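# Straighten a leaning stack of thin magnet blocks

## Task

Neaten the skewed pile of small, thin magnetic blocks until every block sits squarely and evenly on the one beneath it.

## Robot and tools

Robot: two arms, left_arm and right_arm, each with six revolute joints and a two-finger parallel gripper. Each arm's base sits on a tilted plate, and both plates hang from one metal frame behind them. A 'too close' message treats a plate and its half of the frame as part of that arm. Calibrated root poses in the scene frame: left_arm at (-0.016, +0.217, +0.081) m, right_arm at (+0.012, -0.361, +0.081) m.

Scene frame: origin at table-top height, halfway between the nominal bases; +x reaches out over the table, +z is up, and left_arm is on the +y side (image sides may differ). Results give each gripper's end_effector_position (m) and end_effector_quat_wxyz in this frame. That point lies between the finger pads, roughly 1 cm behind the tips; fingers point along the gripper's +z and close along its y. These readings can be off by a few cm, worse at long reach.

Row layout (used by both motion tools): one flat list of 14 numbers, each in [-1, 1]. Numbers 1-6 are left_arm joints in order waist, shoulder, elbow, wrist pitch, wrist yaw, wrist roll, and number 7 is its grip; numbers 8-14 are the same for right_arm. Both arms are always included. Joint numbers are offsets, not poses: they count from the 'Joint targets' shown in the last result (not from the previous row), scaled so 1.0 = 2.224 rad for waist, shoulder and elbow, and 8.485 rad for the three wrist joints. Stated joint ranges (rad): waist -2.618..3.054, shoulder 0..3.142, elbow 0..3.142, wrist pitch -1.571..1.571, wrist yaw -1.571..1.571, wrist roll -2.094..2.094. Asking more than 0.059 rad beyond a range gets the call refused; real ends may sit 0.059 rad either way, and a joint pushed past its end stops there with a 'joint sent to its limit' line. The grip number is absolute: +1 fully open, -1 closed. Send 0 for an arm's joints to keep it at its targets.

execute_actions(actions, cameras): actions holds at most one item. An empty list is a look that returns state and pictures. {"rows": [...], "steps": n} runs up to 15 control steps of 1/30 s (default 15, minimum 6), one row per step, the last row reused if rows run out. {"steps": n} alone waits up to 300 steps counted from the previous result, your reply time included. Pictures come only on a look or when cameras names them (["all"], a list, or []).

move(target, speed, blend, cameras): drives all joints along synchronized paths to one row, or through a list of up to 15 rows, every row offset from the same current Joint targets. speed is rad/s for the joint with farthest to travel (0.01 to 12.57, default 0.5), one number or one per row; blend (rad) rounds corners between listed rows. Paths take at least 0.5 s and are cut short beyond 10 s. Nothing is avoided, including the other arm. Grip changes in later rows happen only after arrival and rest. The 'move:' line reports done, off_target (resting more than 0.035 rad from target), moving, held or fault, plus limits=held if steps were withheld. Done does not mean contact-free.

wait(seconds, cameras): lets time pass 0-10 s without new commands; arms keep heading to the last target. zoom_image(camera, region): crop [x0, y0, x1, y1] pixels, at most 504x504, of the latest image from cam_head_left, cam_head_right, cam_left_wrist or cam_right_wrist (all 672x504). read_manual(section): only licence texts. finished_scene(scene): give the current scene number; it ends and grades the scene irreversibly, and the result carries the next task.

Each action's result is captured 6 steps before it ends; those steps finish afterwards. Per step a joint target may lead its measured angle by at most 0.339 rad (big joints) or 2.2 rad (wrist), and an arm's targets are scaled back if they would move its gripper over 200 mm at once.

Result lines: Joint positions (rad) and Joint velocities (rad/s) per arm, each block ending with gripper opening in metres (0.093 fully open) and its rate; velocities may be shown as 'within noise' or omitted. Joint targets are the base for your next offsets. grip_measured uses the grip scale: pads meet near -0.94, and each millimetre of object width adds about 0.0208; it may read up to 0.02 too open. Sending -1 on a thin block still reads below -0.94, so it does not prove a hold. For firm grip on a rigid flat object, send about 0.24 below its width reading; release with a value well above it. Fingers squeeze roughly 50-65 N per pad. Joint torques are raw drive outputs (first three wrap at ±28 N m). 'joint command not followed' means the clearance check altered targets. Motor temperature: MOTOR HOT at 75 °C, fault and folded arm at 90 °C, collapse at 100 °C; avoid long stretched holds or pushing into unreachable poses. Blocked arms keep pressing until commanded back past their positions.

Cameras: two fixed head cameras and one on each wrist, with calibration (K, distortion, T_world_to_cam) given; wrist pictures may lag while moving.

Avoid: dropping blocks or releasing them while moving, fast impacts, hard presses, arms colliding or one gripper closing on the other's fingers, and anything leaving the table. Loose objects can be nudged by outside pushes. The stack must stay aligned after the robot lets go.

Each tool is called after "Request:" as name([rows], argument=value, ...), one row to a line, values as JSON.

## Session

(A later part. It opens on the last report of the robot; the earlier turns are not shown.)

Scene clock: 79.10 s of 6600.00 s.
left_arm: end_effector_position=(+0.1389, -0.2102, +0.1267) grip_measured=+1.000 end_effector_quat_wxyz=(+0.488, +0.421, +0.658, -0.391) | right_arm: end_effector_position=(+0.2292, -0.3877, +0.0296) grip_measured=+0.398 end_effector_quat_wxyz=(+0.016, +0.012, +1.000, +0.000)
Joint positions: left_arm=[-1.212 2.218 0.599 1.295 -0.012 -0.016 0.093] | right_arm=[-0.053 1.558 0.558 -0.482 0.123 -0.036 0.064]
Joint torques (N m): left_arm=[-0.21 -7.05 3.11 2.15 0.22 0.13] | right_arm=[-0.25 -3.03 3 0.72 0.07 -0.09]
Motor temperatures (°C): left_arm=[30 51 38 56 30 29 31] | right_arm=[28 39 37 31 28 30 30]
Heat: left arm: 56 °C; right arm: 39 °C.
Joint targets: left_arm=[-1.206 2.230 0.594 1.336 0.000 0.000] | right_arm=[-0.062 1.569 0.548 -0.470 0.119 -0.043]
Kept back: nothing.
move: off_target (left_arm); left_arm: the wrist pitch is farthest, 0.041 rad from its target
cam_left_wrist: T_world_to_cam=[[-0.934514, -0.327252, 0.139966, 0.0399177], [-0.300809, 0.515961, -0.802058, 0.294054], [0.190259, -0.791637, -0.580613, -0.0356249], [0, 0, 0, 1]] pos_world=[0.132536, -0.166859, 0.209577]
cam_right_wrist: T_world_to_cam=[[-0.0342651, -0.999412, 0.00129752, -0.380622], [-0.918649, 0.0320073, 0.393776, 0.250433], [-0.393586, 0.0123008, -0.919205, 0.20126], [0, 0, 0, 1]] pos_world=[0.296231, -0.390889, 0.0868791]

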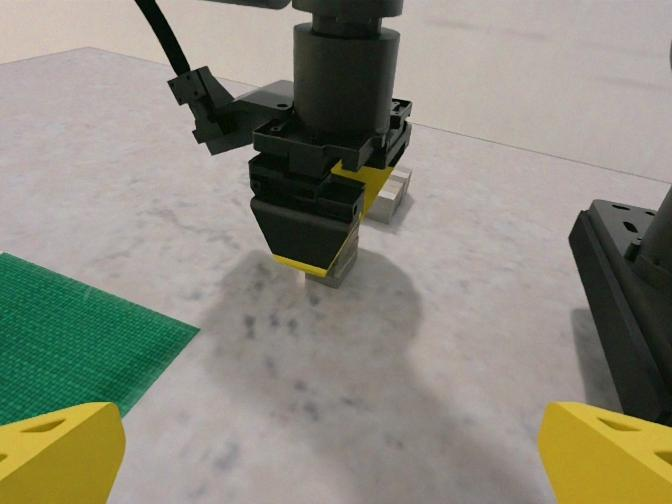

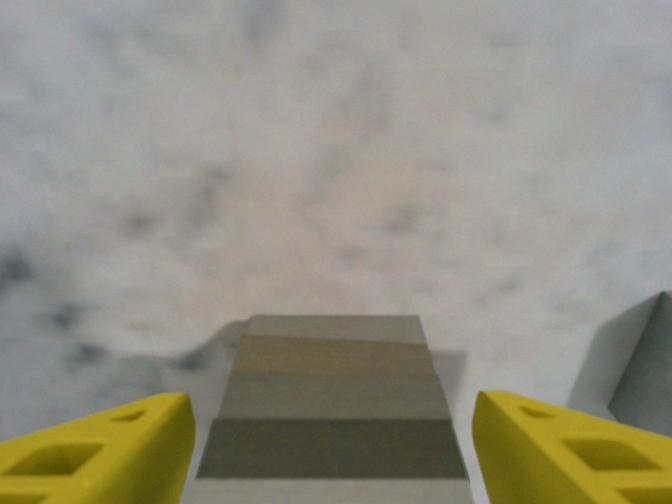

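Request:
move([
  [0,0,0,0,0,0,1,0,0,0,0,0,0,0.1],
  [0,0,0,0,0,0,1,0,0,0,0,0,0,0.03],
  [0,0,0,0,0,0,1,0,0,0,0,0,0,0.0],
  [0,0,0,0,0,0,1,0,0,0,0,0,0,-0.02],
  [0,0,0,0,0,0,1,0,0,0,0,0,0,-0.04],
  [0,0,0,0,0,0,1,0,0,0,0,0,0,-0.06],
  [0,0,0,0,0,0,1,0,0,0,0,0,0,-0.08],
  [0,0,0,0,0,0,1,0,0,0,0,0,0,-0.11],
  [0,0,0,0,0,0,1,0,0,0,0,0,0,-0.15],
], speed=0.1, cameras=["cam_left_wrist","cam_right_wrist"])

Request:
zoom_image(camera="cam_right_wrist", region=[190, 270, 480, 504])

Scene clock: 84.33 s of 6600.00 s.
left_arm: end_effector_position=(+0.1389, -0.2102, +0.1268) grip_measured=+1.000 end_effector_quat_wxyz=(+0.488, +0.420, +0.658, -0.391) | right_arm: end_effector_position=(+0.2295, -0.3877, +0.0296) grip_measured=-0.147 end_effector_quat_wxyz=(+0.017, +0.011, +1.000, +0.000)
Joint positions: left_arm=[-1.212 2.218 0.599 1.296 -0.012 -0.016 0.093] | right_arm=[-0.053 1.558 0.558 -0.481 0.123 -0.037 0.038]
Joint torques (N m): left_arm=[-0.2 -7.13 3.14 2.14 0.24 0.14] | right_arm=[-0.21 -3.15 2.99 0.67 0.09 -0.1]
Motor temperatures (°C): left_arm=[30 51 38 56 30 29 31] | right_arm=[28 39 37 31 28 30 30]
Heat: left arm: 56 °C; right arm: 39 °C.
Joint targets: left_arm=[-1.206 2.230 0.594 1.336 -0.001 0.000] | right_arm=[-0.062 1.569 0.548 -0.470 0.119 -0.043]
Kept back: nothing.
move: off_target (left_arm); left_arm: the wrist pitch is farthest, 0.040 rad from its target
cam_left_wrist: T_world_to_cam=[[-0.934523, -0.327229, 0.139955, 0.0399252], [-0.300716, 0.515673, -0.802279, 0.294039], [0.190358, -0.791835, -0.580312, -0.035734], [0, 0, 0, 1]] pos_world=[0.132536, -0.166859, 0.209577]
cam_right_wrist: T_world_to_cam=[[-0.0332447, -0.999446, 0.00136712, -0.380838], [-0.919122, 0.0311101, 0.392742, 0.250458], [-0.392567, 0.0118, -0.919648, 0.200971], [0, 0, 0, 1]] pos_world=[0.296435, -0.390791, 0.086978]

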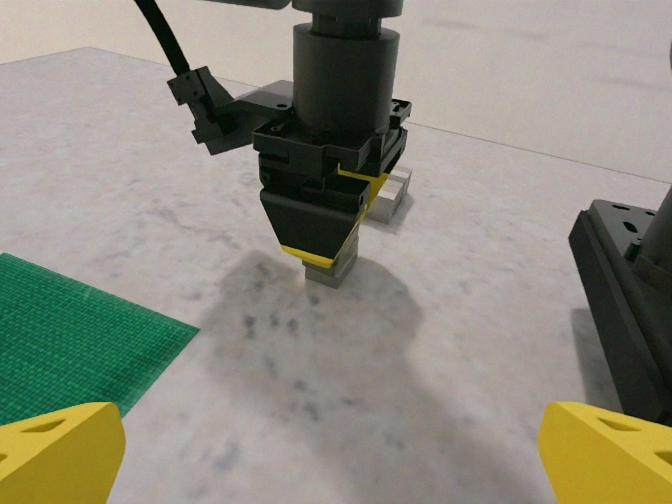

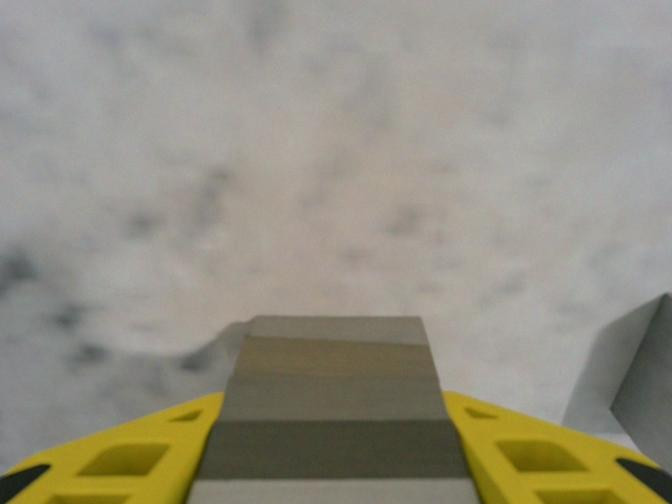

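Scaled by 1.738 (camera's finer frame: 960x720).

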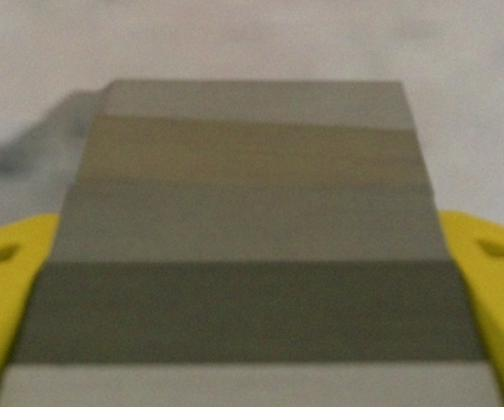

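Request:
move([
  [0,0,0,0,0,0,1,0,0,0,0,0,0,-0.09],
  [0,0,0,0,0,0,1,0,0,0,0,0,0,-0.05],
  [0,0,0,0,0,0,1,0,0,0,0,0,0,0.03],
  [0,0,0,0,0,0,1,0,0,0,0,0,0,0.4],
  [0,0,0,0,0,0,1,0.0292,-0.1174,0.1133,-0.0583,0,0,0.4],
  [0,0,0,0,0,0,1,0.0292,-0.1174,0.1133,-0.0583,0,0.188,0.4],
  [0,0,0,0,0,0,1,0,0,0,0,0,0.188,0.4],
], speed=[0.2,0.2,0.2,0.2,0.25,1.0,0.25], cameras=["cam_left_wrist","cam_right_wrist"])

Request:
zoom_image(camera="cam_right_wrist", region=[200, 264, 480, 504])

Request:
zoom_image(camera="cam_left_wrist", region=[270, 170, 400, 300])

Scene clock: 93.33 s of 6600.00 s.
left_arm: end_effector_position=(+0.1389, -0.2102, +0.1268) grip_measured=+1.000 end_effector_quat_wxyz=(+0.488, +0.420, +0.658, -0.391) | right_arm: end_effector_position=(+0.2297, -0.3878, +0.0296) grip_measured=+0.398 end_effector_quat_wxyz=(+0.012, +0.718, +0.696, +0.012)
Joint positions: left_arm=[-1.212 2.218 0.599 1.296 -0.012 -0.016 0.093] | right_arm=[-0.053 1.558 0.558 -0.48 0.123 1.542 0.064]
Joint torques (N m): left_arm=[-0.14 -7.05 3.19 2.12 0.21 0.14] | right_arm=[-0.18 -3.02 3 0.56 0.1 0.06]
Motor temperatures (°C): left_arm=[30 52 38 57 30 29 31] | right_arm=[28 39 37 31 28 30 30]
Heat: left arm: 57 °C; right arm: 39 °C.
Joint targets: left_arm=[-1.206 2.230 0.594 1.336 -0.001 0.000] | right_arm=[-0.062 1.569 0.548 -0.470 0.119 1.552]
Kept back: nothing.
move: off_target (left_arm); left_arm: the wrist pitch is farthest, 0.040 rad from its target
cam_left_wrist: T_world_to_cam=[[-0.934523, -0.327229, 0.139955, 0.0399252], [-0.300716, 0.515673, -0.802279, 0.294039], [0.190358, -0.791835, -0.580312, -0.035734], [0, 0, 0, 1]] pos_world=[0.132536, -0.166859, 0.209577]
cam_right_wrist: T_world_to_cam=[[-0.998642, 0.0413792, -0.0316461, 0.245475], [0.024084, 0.905406, 0.423863, 0.372101], [0.0461917, 0.422525, -0.905173, 0.259104], [0, 0, 0, 1]] pos_world=[0.224211, -0.456538, 0.0845826]

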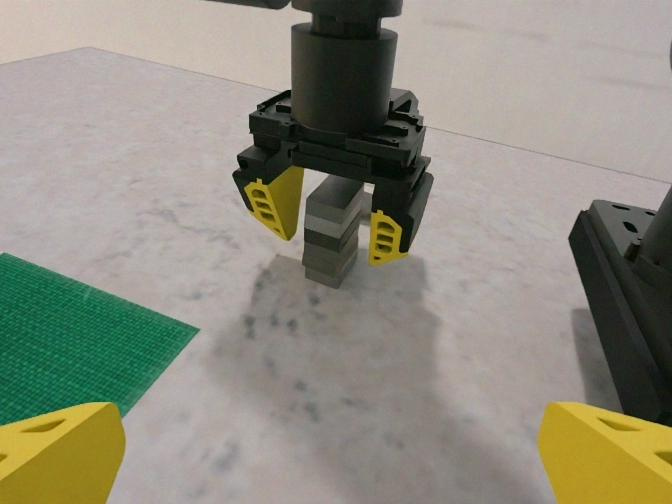

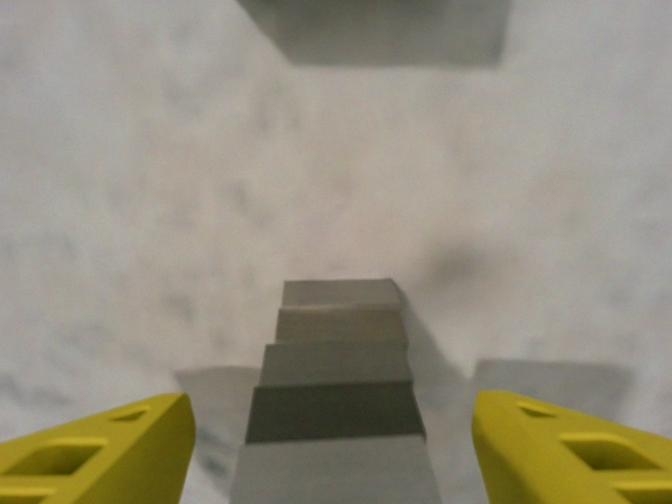

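Scaled by 1.800 (camera's finer frame: 960x720).

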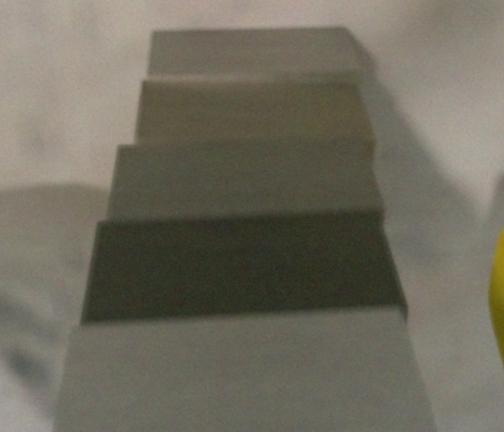

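Scaled by 3.877 (camera's finer frame: 960x720).

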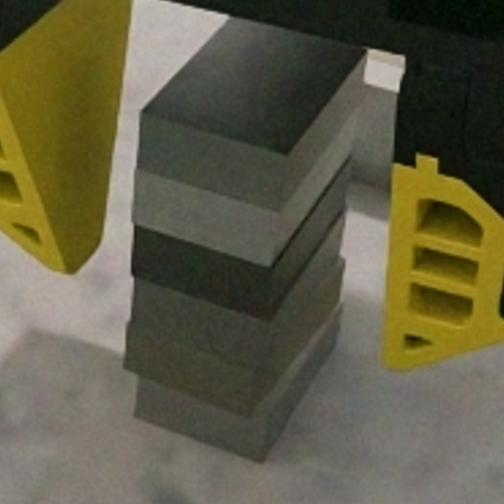

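Request:
move([
  [0,0,0,0,0,0,1,0,0,0,0,0,0,-0.1],
  [0,0,0,0,0,0,1,0,0,0,0,0,0,-0.28],
  [0,0,0,0,0,0,1,0,0,0,0,0,0,-0.34],
  [0,0,0,0,0,0,1,0,0,0,0,0,0,-0.38],
  [0,0,0,0,0,0,1,0,0,0,0,0,0,-0.41],
  [0,0,0,0,0,0,1,0,0,0,0,0,0,-0.44],
  [0,0,0,0,0,0,1,0,0,0,0,0,0,-0.47],
  [0,0,0,0,0,0,1,0,0,0,0,0,0,-0.51],
  [0,0,0,0,0,0,1,0,0,0,0,0,0,-0.57],
  [0,0,0,0,0,0,1,0,0,0,0,0,0,-0.65],
], speed=0.1, cameras=["cam_left_wrist","cam_right_wrist"])

Request:
zoom_image(camera="cam_right_wrist", region=[200, 264, 480, 504])

Request:
zoom_image(camera="cam_left_wrist", region=[285, 185, 375, 290])

Scene clock: 107.40 s of 6600.00 s.
left_arm: end_effector_position=(+0.1389, -0.2102, +0.1268) grip_measured=+1.000 end_effector_quat_wxyz=(+0.488, +0.420, +0.658, -0.391) | right_arm: end_effector_position=(+0.2299, -0.3878, +0.0296) grip_measured=-0.509 end_effector_quat_wxyz=(+0.012, +0.718, +0.696, +0.012)
Joint positions: left_arm=[-1.212 2.218 0.599 1.296 -0.012 -0.016 0.093] | right_arm=[-0.053 1.558 0.558 -0.479 0.123 1.543 0.021]
Joint torques (N m): left_arm=[-0.24 -7.16 3.12 2.12 0.24 0.13] | right_arm=[-0.17 -3.03 2.93 0.55 0.12 0.06]
Motor temperatures (°C): left_arm=[30 52 38 57 30 29 31] | right_arm=[28 38 37 31 28 30 30]
Heat: left arm: 57 °C; right arm: 38 °C.
Joint targets: left_arm=[-1.206 2.230 0.594 1.336 -0.001 0.000] | right_arm=[-0.062 1.569 0.548 -0.470 0.119 1.552]
Kept back: nothing.
move: off_target (left_arm); left_arm: the wrist pitch is farthest, 0.040 rad from its target
cam_left_wrist: T_world_to_cam=[[-0.934523, -0.327229, 0.139955, 0.0399252], [-0.300716, 0.515673, -0.802279, 0.294039], [0.190358, -0.791835, -0.580312, -0.035734], [0, 0, 0, 1]] pos_world=[0.132536, -0.166859, 0.209577]
cam_right_wrist: T_world_to_cam=[[-0.998566, 0.0426133, -0.0323953, 0.246088], [0.0248878, 0.9054, 0.423829, 0.371921], [0.0473915, 0.422415, -0.905163, 0.258783], [0, 0, 0, 1]] pos_world=[0.224215, -0.456537, 0.0845819]

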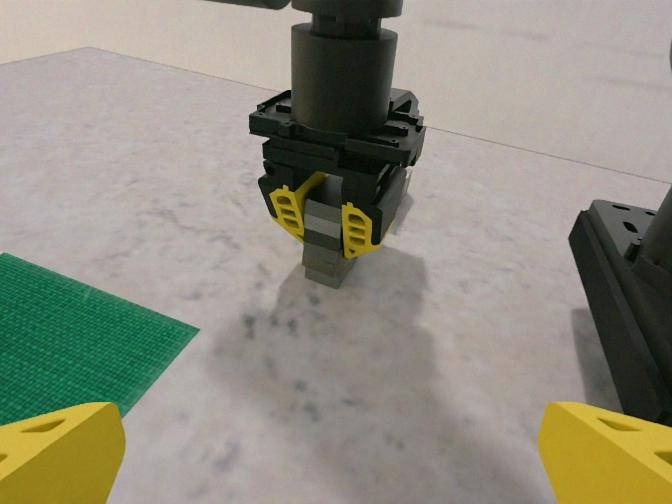

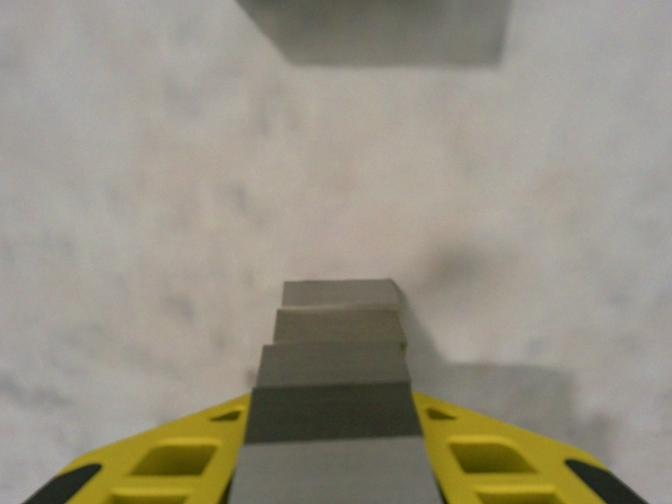

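Scaled by 1.800 (camera's finer frame: 960x720).

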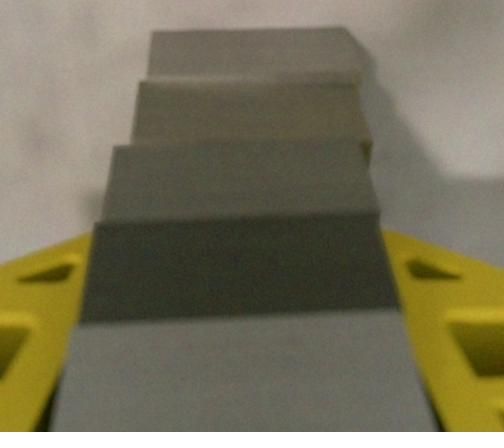

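Scaled by 4.800 (camera's finer frame: 960x720).

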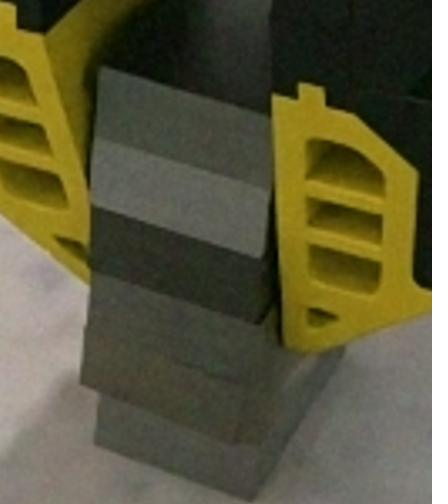

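Request:
move([
  [0,0,0,0,0,0,1,0,0,0,0,0,0,-0.5],
  [0,0,0,0,0,0,1,0,0,0,0,0,0,-0.4],
  [0,0,0,0,0,0,1,0,0,0,0,0,0,-0.3],
  [0,0,0,0,0,0,1,0,0.0018,-0.0011,0.0008,0,0,-0.3],
  [0,0,0,0,0,0,1,0,0.0018,-0.0011,0.0008,0,0,-0.36],
  [0,0,0,0,0,0,1,0,0.0018,-0.0011,0.0008,0,0,-0.4],
  [0,0,0,0,0,0,1,0,0.0018,-0.0011,0.0008,0,0,-0.43],
  [0,0,0,0,0,0,1,0,0.0018,-0.0011,0.0008,0,0,-0.46],
  [0,0,0,0,0,0,1,0,0.0018,-0.0011,0.0008,0,0,-0.52],
  [0,0,0,0,0,0,1,0,0.0018,-0.0011,0.0008,0,0,-0.62],
], speed=0.1, cameras=["cam_left_wrist","cam_right_wrist"])

Request:
zoom_image(camera="cam_right_wrist", region=[200, 264, 480, 504])

Request:
zoom_image(camera="cam_left_wrist", region=[285, 185, 375, 290])

Scene clock: 113.53 s of 6600.00 s.
left_arm: end_effector_position=(+0.1389, -0.2102, +0.1268) grip_measured=+1.000 end_effector_quat_wxyz=(+0.488, +0.420, +0.658, -0.391) | right_arm: end_effector_position=(+0.2297, -0.3877, +0.0290) grip_measured=-0.506 end_effector_quat_wxyz=(+0.013, +0.718, +0.695, +0.013)
Joint positions: left_arm=[-1.212 2.218 0.599 1.296 -0.012 -0.016 0.093] | right_arm=[-0.053 1.559 0.555 -0.475 0.123 1.544 0.021]
Joint torques (N m): left_arm=[-0.27 -7.08 3.18 2.12 0.23 0.13] | right_arm=[-0.13 -2.82 3 0.61 0.09 0.06]
Motor temperatures (°C): left_arm=[30 52 38 58 30 29 31] | right_arm=[28 38 37 31 28 30 30]
Heat: left arm: 58 °C; right arm: 38 °C.
Joint targets: left_arm=[-1.206 2.230 0.594 1.336 -0.001 0.000] | right_arm=[-0.062 1.573 0.546 -0.463 0.119 1.552]
Kept back: nothing.
move: off_target (left_arm); left_arm: the wrist pitch is farthest, 0.040 rad from its target
cam_left_wrist: T_world_to_cam=[[-0.934523, -0.327229, 0.139955, 0.0399252], [-0.300716, 0.515673, -0.802279, 0.294039], [0.190358, -0.791835, -0.580312, -0.035734], [0, 0, 0, 1]] pos_world=[0.132536, -0.166859, 0.209577]
cam_right_wrist: T_world_to_cam=[[-0.998509, 0.043117, -0.0334844, 0.24618], [0.0248801, 0.90537, 0.423894, 0.372029], [0.0485928, 0.422429, -0.905093, 0.258027], [0, 0, 0, 1]] pos_world=[0.224018, -0.456437, 0.0840809]

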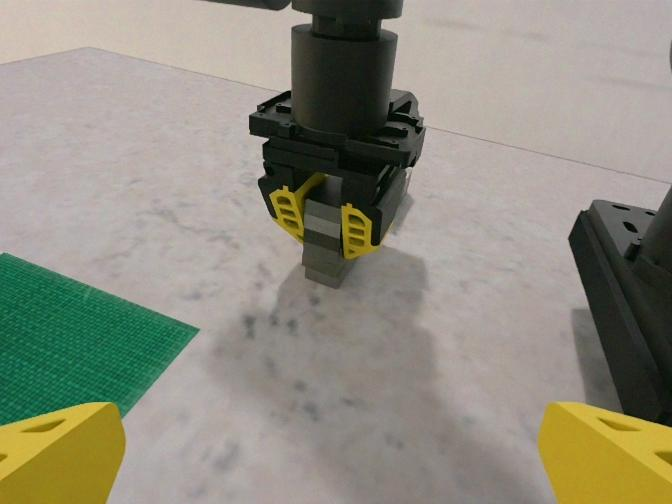

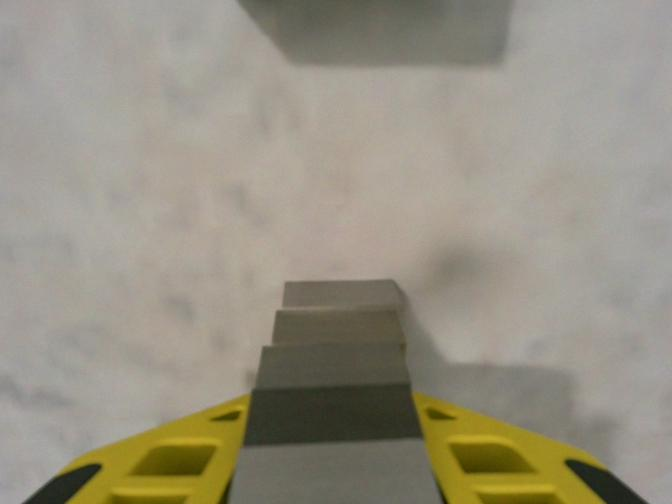

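Scaled by 1.800 (camera's finer frame: 960x720).

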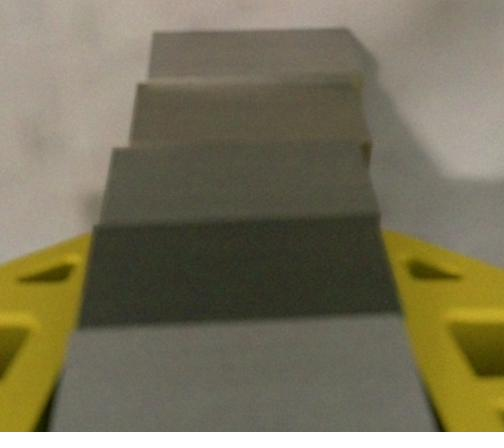

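Scaled by 4.800 (camera's finer frame: 960x720).

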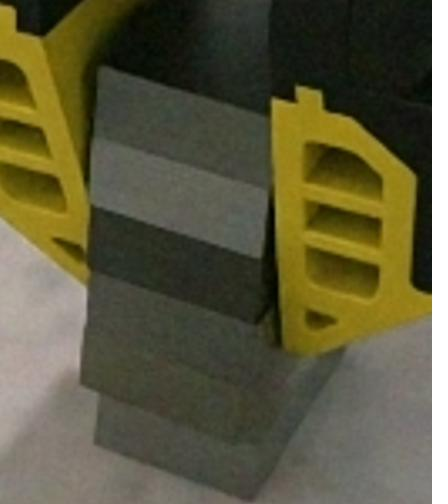

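Request:
move([
  [0,0,0,0,0,0,1,-0.0016,-0.0301,0.0153,-0.0079,0,0,-0.62],
  [0,0,0,0,0,0,1,-0.0016,-0.0301,0.0153,-0.0079,0,-0.0045,-0.62],
], speed=0.05, cameras=["cam_left_wrist","cam_right_wrist"])

Request:
zoom_image(camera="cam_right_wrist", region=[200, 244, 480, 504])

Request:
zoom_image(camera="cam_left_wrist", region=[285, 185, 375, 290])

Scene clock: 117.17 s of 6600.00 s.
left_arm: end_effector_position=(+0.1389, -0.2102, +0.1268) grip_measured=+1.000 end_effector_quat_wxyz=(+0.488, +0.420, +0.658, -0.391) | right_arm: end_effector_position=(+0.2281, -0.3887, +0.0328) grip_measured=-0.510 end_effector_quat_wxyz=(+0.012, +0.712, +0.702, +0.014)
Joint positions: left_arm=[-1.212 2.218 0.599 1.296 -0.012 -0.016 0.093] | right_arm=[-0.057 1.537 0.555 -0.495 0.121 1.521 0.021]
Joint torques (N m): left_arm=[-0.24 -7.01 3.14 2.14 0.24 0.12] | right_arm=[-0.01 -6.45 5.65 0.06 0.13 -0.12]
Motor temperatures (°C): left_arm=[30 52 38 58 30 29 31] | right_arm=[28 38 37 31 28 30 30]
Heat: left arm: 58 °C; right arm: 38 °C.
Joint targets: left_arm=[-1.206 2.230 0.594 1.336 -0.001 0.000] | right_arm=[-0.065 1.506 0.580 -0.530 0.118 1.514]
Kept back: nothing.
move: off_target (left_arm); left_arm: the wrist pitch is farthest, 0.040 rad from its target
cam_left_wrist: T_world_to_cam=[[-0.934523, -0.327229, 0.139955, 0.0399252], [-0.300716, 0.515673, -0.802279, 0.294039], [0.190358, -0.791835, -0.580312, -0.035734], [0, 0, 0, 1]] pos_world=[0.132536, -0.166859, 0.209577]
cam_right_wrist: T_world_to_cam=[[-0.999102, 0.0249895, -0.0342112, 0.237832], [0.00809193, 0.905208, 0.424891, 0.375114], [0.041586, 0.424233, -0.904598, 0.264126], [0, 0, 0, 1]] pos_world=[0.223599, -0.45755, 0.0876815]

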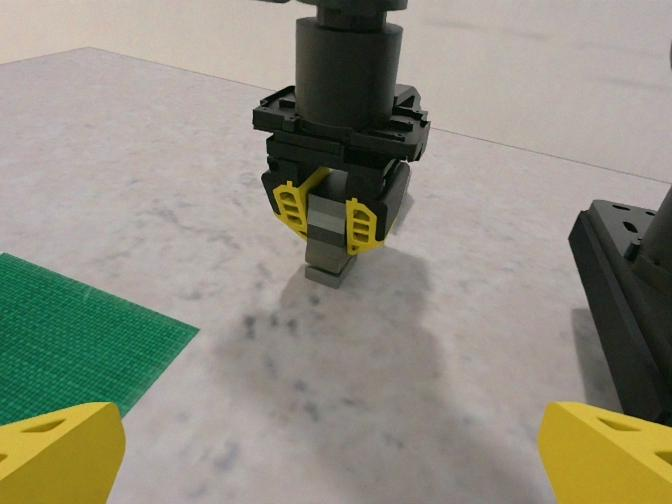

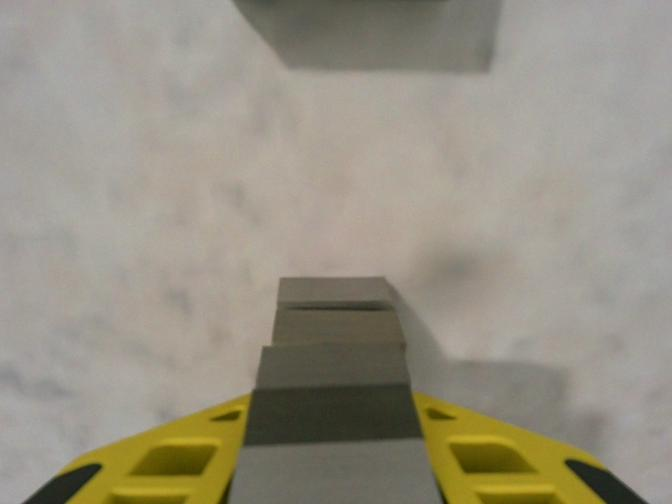

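Scaled by 1.800 (camera's finer frame: 960x720).

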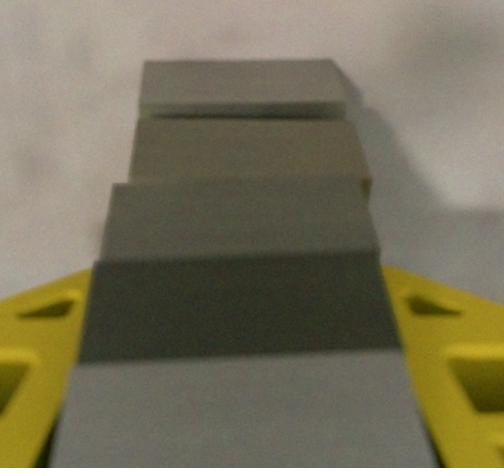

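Scaled by 4.800 (camera's finer frame: 960x720).

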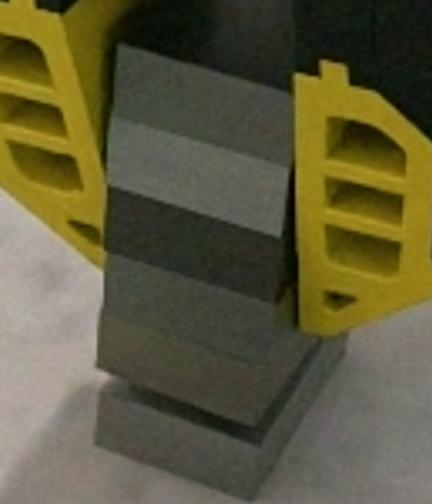

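Request:
move([
  [0,0,0,0,0,0,1,0,0.0241,-0.0181,0.0075,0,0,-0.62],
  [0,0,0,0,0,0,1,0,0.0241,-0.0181,0.0075,0,0,-0.52],
], speed=0.05, cameras=["cam_left_wrist","cam_right_wrist"])

Request:
zoom_image(camera="cam_right_wrist", region=[200, 264, 480, 504])

Request:
zoom_image(camera="cam_left_wrist", region=[285, 185, 375, 290])

Scene clock: 120.20 s of 6600.00 s.
left_arm: end_effector_position=(+0.1389, -0.2102, +0.1268) grip_measured=+1.000 end_effector_quat_wxyz=(+0.488, +0.420, +0.658, -0.391) | right_arm: end_effector_position=(+0.2269, -0.3882, +0.0291) grip_measured=-0.510 end_effector_quat_wxyz=(+0.011, +0.712, +0.702, +0.012)
Joint positions: left_arm=[-1.212 2.218 0.599 1.296 -0.012 -0.016 0.093] | right_arm=[-0.057 1.55 0.547 -0.478 0.121 1.52 0.021]
Joint torques (N m): left_arm=[-0.18 -7.12 3.1 2.12 0.21 0.13] | right_arm=[-0.23 -3.06 2.96 0.61 0.16 -0.09]
Motor temperatures (°C): left_arm=[30 52 38 58 30 29 31] | right_arm=[28 39 37 31 28 30 30]
Heat: left arm: 58 °C; right arm: 39 °C.
Joint targets: left_arm=[-1.206 2.230 0.594 1.336 -0.001 0.000] | right_arm=[-0.065 1.560 0.539 -0.466 0.118 1.514]
Kept back: nothing.
move: off_target (left_arm); left_arm: the wrist pitch is farthest, 0.040 rad from its target
cam_left_wrist: T_world_to_cam=[[-0.934523, -0.327229, 0.139955, 0.0399252], [-0.300716, 0.515673, -0.802279, 0.294039], [0.190358, -0.791835, -0.580312, -0.035734], [0, 0, 0, 1]] pos_world=[0.132536, -0.166859, 0.209577]
cam_right_wrist: T_world_to_cam=[[-0.999243, 0.023738, -0.0308196, 0.235861], [0.00839466, 0.905155, 0.424998, 0.376097], [0.0379851, 0.424418, -0.904669, 0.261594], [0, 0, 0, 1]] pos_world=[0.222588, -0.457051, 0.0840848]

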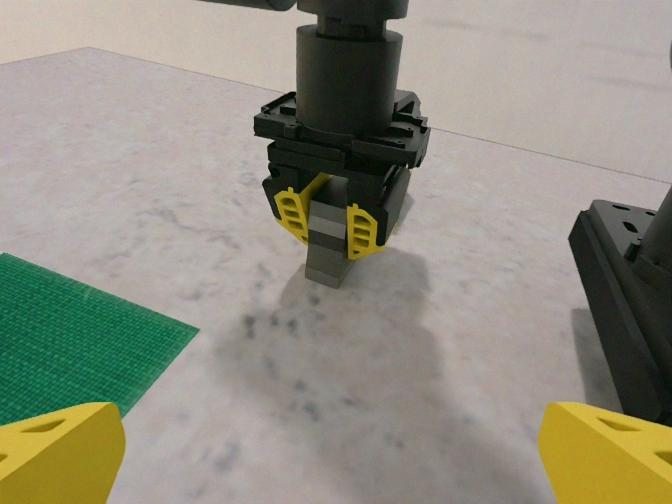

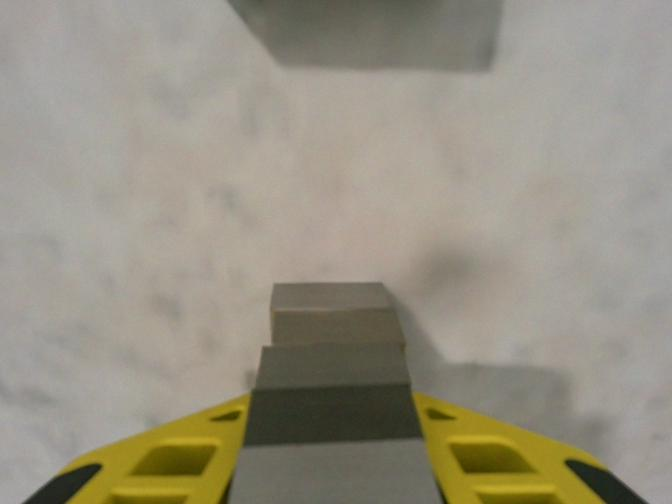

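Scaled by 1.800 (camera's finer frame: 960x720).

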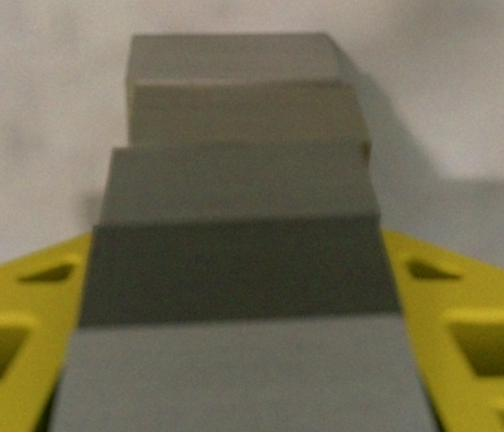

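Scaled by 4.800 (camera's finer frame: 960x720).

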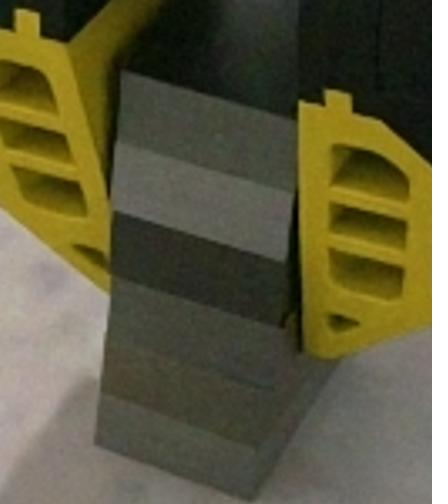

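Request:
move([
  [0,0,0,0,0,0,1,0,0,0,0,0,0,-0.64],
  [0,0,0,0,0,0,1,0,-0.0234,0.0223,-0.0079,0,0,-0.64],
  [0,0,0,0,0,0,1,0,-0.0234,0.0223,-0.0079,0,0.0039,-0.64],
], speed=0.05, cameras=["cam_left_wrist","cam_right_wrist"])

Request:
zoom_image(camera="cam_right_wrist", region=[200, 244, 480, 504])

Request:
zoom_image(camera="cam_left_wrist", region=[285, 185, 375, 290])

Scene clock: 123.77 s of 6600.00 s.
left_arm: end_effector_position=(+0.1389, -0.2102, +0.1268) grip_measured=+1.000 end_effector_quat_wxyz=(+0.488, +0.420, +0.658, -0.391) | right_arm: end_effector_position=(+0.2278, -0.3887, +0.0328) grip_measured=-0.510 end_effector_quat_wxyz=(+0.011, +0.717, +0.696, +0.013)
Joint positions: left_arm=[-1.212 2.218 0.599 1.296 -0.012 -0.016 0.093] | right_arm=[-0.057 1.539 0.557 -0.498 0.121 1.537 0.021]
Joint torques (N m): left_arm=[-0.28 -7.15 3.11 2.13 0.21 0.14] | right_arm=[-0.17 -6.5 6.41 0.04 0.16 0.09]
Motor temperatures (°C): left_arm=[30 52 38 58 30 29 31] | right_arm=[28 39 37 31 28 30 31]
Heat: left arm: 58 °C; right arm: 39 °C.
Joint targets: left_arm=[-1.206 2.230 0.594 1.336 -0.001 0.000] | right_arm=[-0.065 1.508 0.589 -0.534 0.118 1.547]
Kept back: nothing.
move: off_target (left_arm); left_arm: the wrist pitch is farthest, 0.040 rad from its target
cam_left_wrist: T_world_to_cam=[[-0.934523, -0.327229, 0.139955, 0.0399252], [-0.300716, 0.515673, -0.802279, 0.294039], [0.190358, -0.791835, -0.580312, -0.035734], [0, 0, 0, 1]] pos_world=[0.132536, -0.166859, 0.209577]
cam_right_wrist: T_world_to_cam=[[-0.998677, 0.0406366, -0.0315042, 0.243471], [0.0233862, 0.904639, 0.425537, 0.371388], [0.0457923, 0.424238, -0.904392, 0.26322], [0, 0, 0, 1]] pos_world=[0.22241, -0.457534, 0.0876848]

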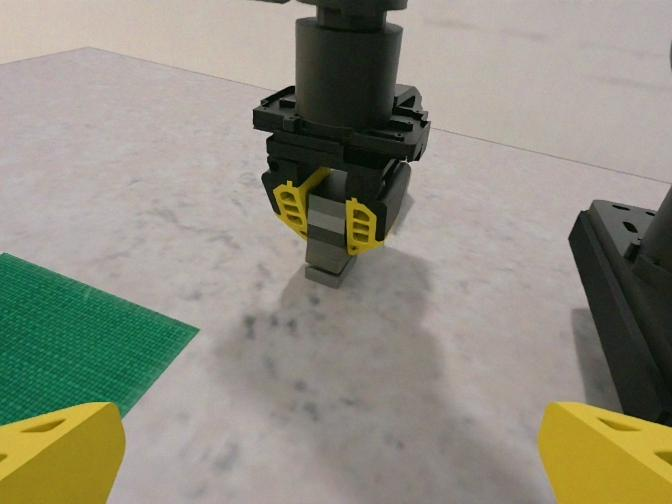

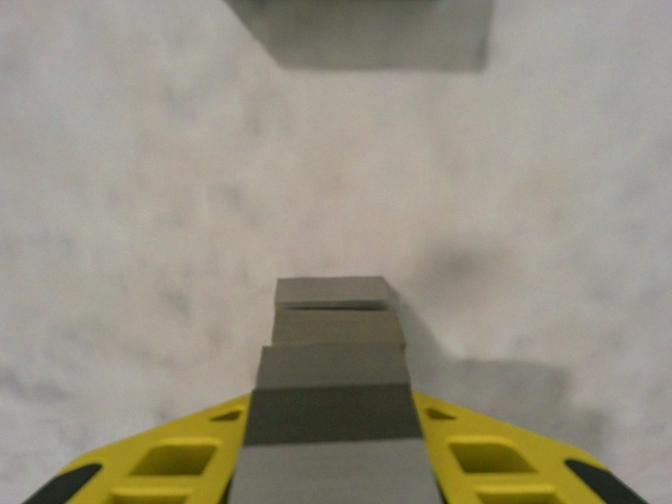

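Scaled by 1.800 (camera's finer frame: 960x720).

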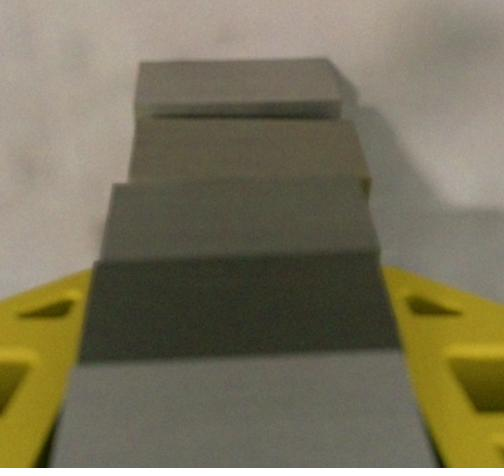

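Scaled by 4.800 (camera's finer frame: 960x720).

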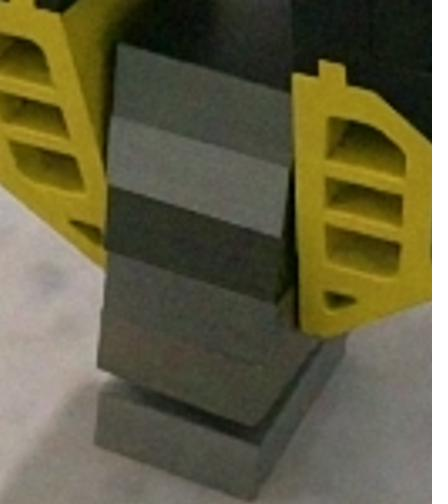

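Request:
move([
  [0,0,0,0,0,0,1,0,0,0,0,0,-0.0042,-0.64],
  [0,0,0,0,0,0,1,0,0.0247,-0.0207,0.0079,0,-0.0042,-0.64],
  [0,0,0,0,0,0,1,0,0.0247,-0.0207,0.0079,0,-0.0042,-0.52],
], speed=0.05, cameras=["cam_left_wrist","cam_right_wrist"])

Request:
zoom_image(camera="cam_right_wrist", region=[200, 264, 480, 504])

Request:
zoom_image(camera="cam_left_wrist", region=[285, 185, 375, 290])

Scene clock: 127.87 s of 6600.00 s.
left_arm: end_effector_position=(+0.1389, -0.2102, +0.1268) grip_measured=+1.000 end_effector_quat_wxyz=(+0.488, +0.420, +0.658, -0.391) | right_arm: end_effector_position=(+0.2285, -0.3883, +0.0292) grip_measured=-0.510 end_effector_quat_wxyz=(+0.012, +0.711, +0.703, +0.013)
Joint positions: left_arm=[-1.212 2.218 0.599 1.296 -0.012 -0.016 0.093] | right_arm=[-0.057 1.554 0.551 -0.476 0.121 1.518 0.021]
Joint torques (N m): left_arm=[-0.14 -7.09 3.12 2.13 0.22 0.11] | right_arm=[-0.17 -3.1 3.08 0.56 0.16 -0.07]
Motor temperatures (°C): left_arm=[30 52 38 59 30 29 31] | right_arm=[28 39 37 31 28 30 31]
Heat: left arm: 59 °C; right arm: 39 °C.
Joint targets: left_arm=[-1.206 2.230 0.594 1.336 -0.001 0.000] | right_arm=[-0.065 1.563 0.543 -0.466 0.118 1.511]
Kept back: nothing.
move: off_target (left_arm); left_arm: the wrist pitch is farthest, 0.040 rad from its target
cam_left_wrist: T_world_to_cam=[[-0.934523, -0.327229, 0.139955, 0.0399252], [-0.300716, 0.515673, -0.802279, 0.294039], [0.190358, -0.791835, -0.580312, -0.035734], [0, 0, 0, 1]] pos_world=[0.132536, -0.166859, 0.209577]
cam_right_wrist: T_world_to_cam=[[-0.999216, 0.0217061, -0.0330977, 0.236823], [0.00559228, 0.905247, 0.424848, 0.37686], [0.0391834, 0.42433, -0.904659, 0.261261], [0, 0, 0, 1]] pos_world=[0.224292, -0.457153, 0.0840825]

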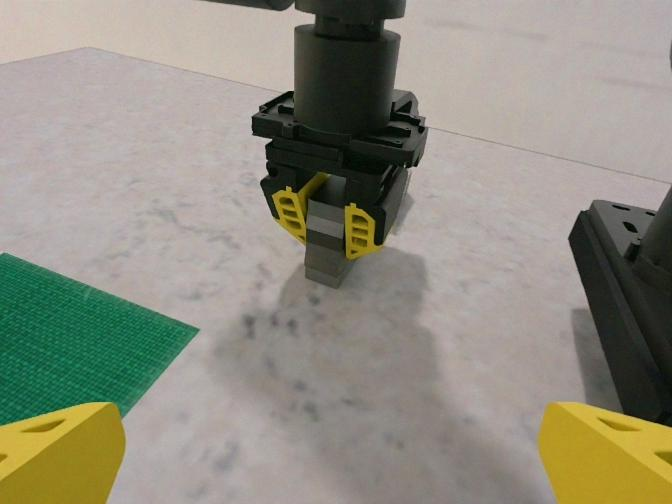

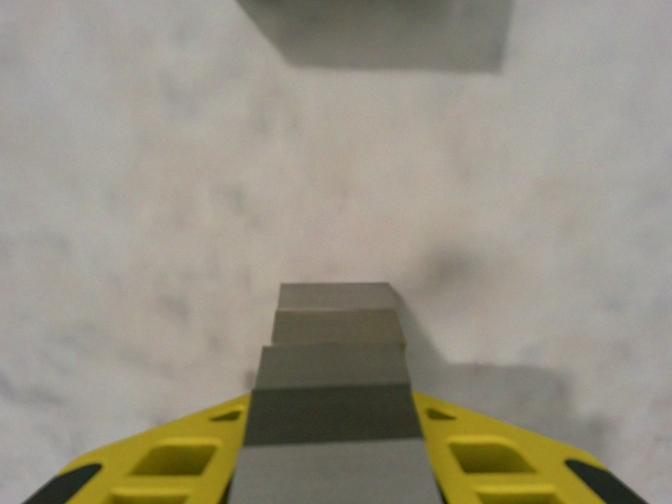

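Scaled by 1.800 (camera's finer frame: 960x720).

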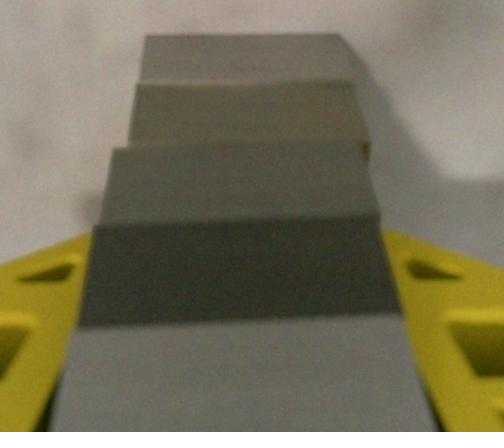

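Scaled by 4.800 (camera's finer frame: 960x720).

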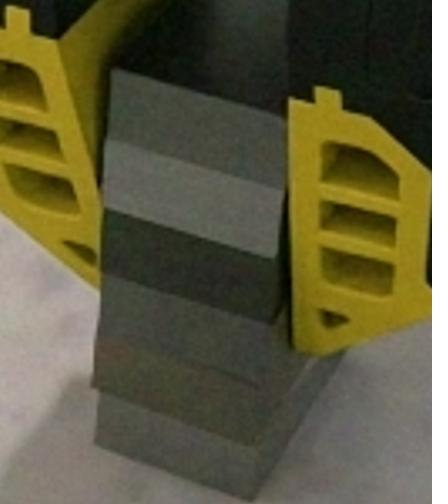

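Request:
move([
  [0,0,0,0,0,0,1,0,0,0,0,0,0,-0.47],
  [0,0,0,0,0,0,1,0,0,0,0,0,0,-0.44],
  [0,0,0,0,0,0,1,0,0,0,0,0,0,-0.4],
  [0,0,0,0,0,0,1,0,0,0,0,0,0,0.05],
  [0,0,0,0,0,0,1,0.0308,-0.1150,0.1155,-0.0586,0,0,0.05],
  [0,0,0,0,0,0,1,0.0308,-0.1150,0.1155,-0.0586,0,-0.1832,0.4],
], speed=[0.2,0.2,0.2,0.2,0.25,1.0], cameras=["cam_left_wrist","cam_right_wrist"])

Request:
zoom_image(camera="cam_right_wrist", region=[250, 195, 410, 375])

Request:
zoom_image(camera="cam_left_wrist", region=[285, 165, 385, 290])

Scene clock: 135.30 s of 6600.00 s.
left_arm: end_effector_position=(+0.1389, -0.2102, +0.1268) grip_measured=+1.000 end_effector_quat_wxyz=(+0.488, +0.420, +0.658, -0.391) | right_arm: end_effector_position=(+0.2308, -0.3885, +0.1194) grip_measured=+0.398 end_effector_quat_wxyz=(+0.018, -0.011, +1.000, +0.003)
Joint positions: left_arm=[-1.212 2.218 0.599 1.296 -0.012 -0.016 0.093] | right_arm=[-0.006 1.323 0.775 -0.935 0.121 -0.035 0.064]
Joint torques (N m): left_arm=[-0.12 -7.1 3.19 2.11 0.22 0.14] | right_arm=[1.58 -4.6 7.12 0.21 0.08 -0.1]
Motor temperatures (°C): left_arm=[30 52 38 59 30 29 31] | right_arm=[28 39 37 31 28 30 30]
Heat: left arm: 59 °C; right arm: 39 °C.
Joint targets: left_arm=[-1.206 2.230 0.594 1.336 -0.001 0.000] | right_arm=[0.004 1.307 0.800 -0.964 0.118 -0.043]
Kept back: nothing.
move: off_target (left_arm); left_arm: the wrist pitch is farthest, 0.040 rad from its target
cam_left_wrist: T_world_to_cam=[[-0.934523, -0.327229, 0.139955, 0.0399252], [-0.300716, 0.515673, -0.802279, 0.294039], [0.190358, -0.791835, -0.580312, -0.035734], [0, 0, 0, 1]] pos_world=[0.132536, -0.166859, 0.209577]
cam_right_wrist: T_world_to_cam=[[0.0120906, -0.999921, -0.00345621, -0.39178], [-0.921013, -0.0124822, 0.389333, 0.200293], [-0.389345, -0.00152405, -0.921091, 0.27837], [0, 0, 0, 1]] pos_world=[0.297591, -0.388825, 0.177069]

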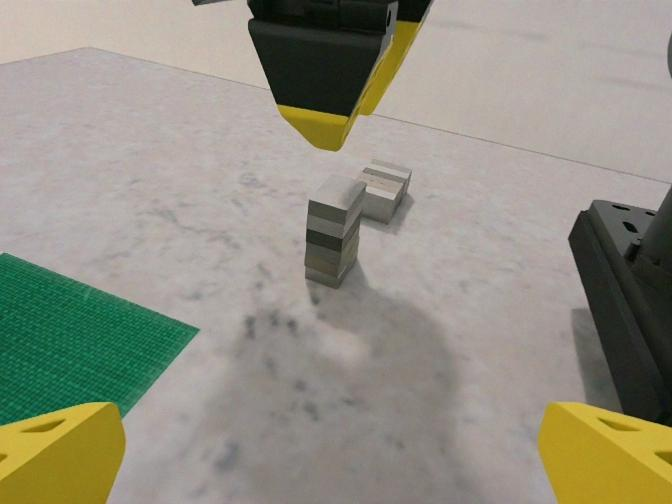

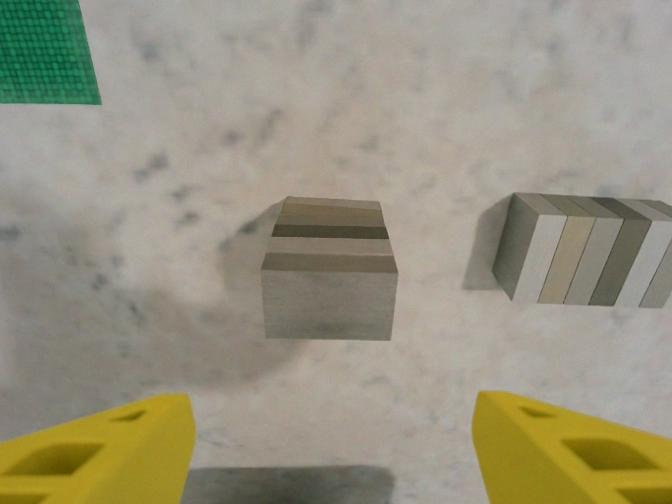

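Scaled by 2.800 (camera's finer frame: 960x720).

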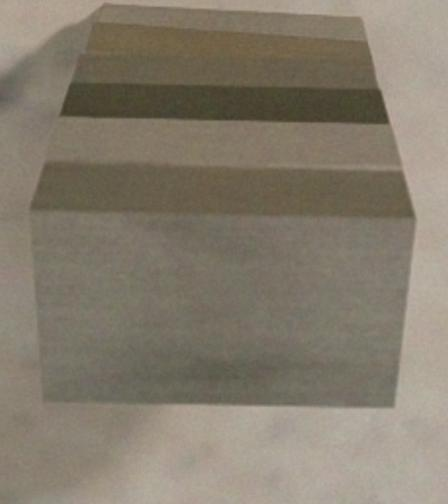

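Scaled by 4.032 (camera's finer frame: 960x720).

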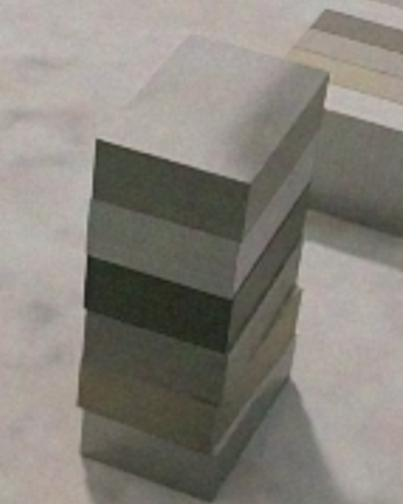

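Request:
zoom_image(camera="cam_right_wrist", region=[265, 185, 405, 285])

Request:
zoom_image(camera="cam_left_wrist", region=[295, 230, 365, 295])

Scaled by 3.600 (camera's finer frame: 960x720).

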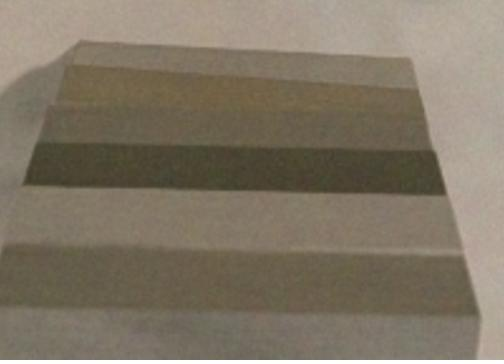

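Scaled by 7.200 (camera's finer frame: 960x720).

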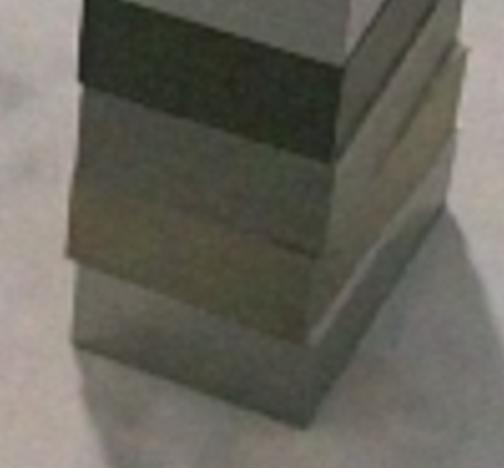

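Request:
finished_scene(scene=2)

The scene is finished: the task was done.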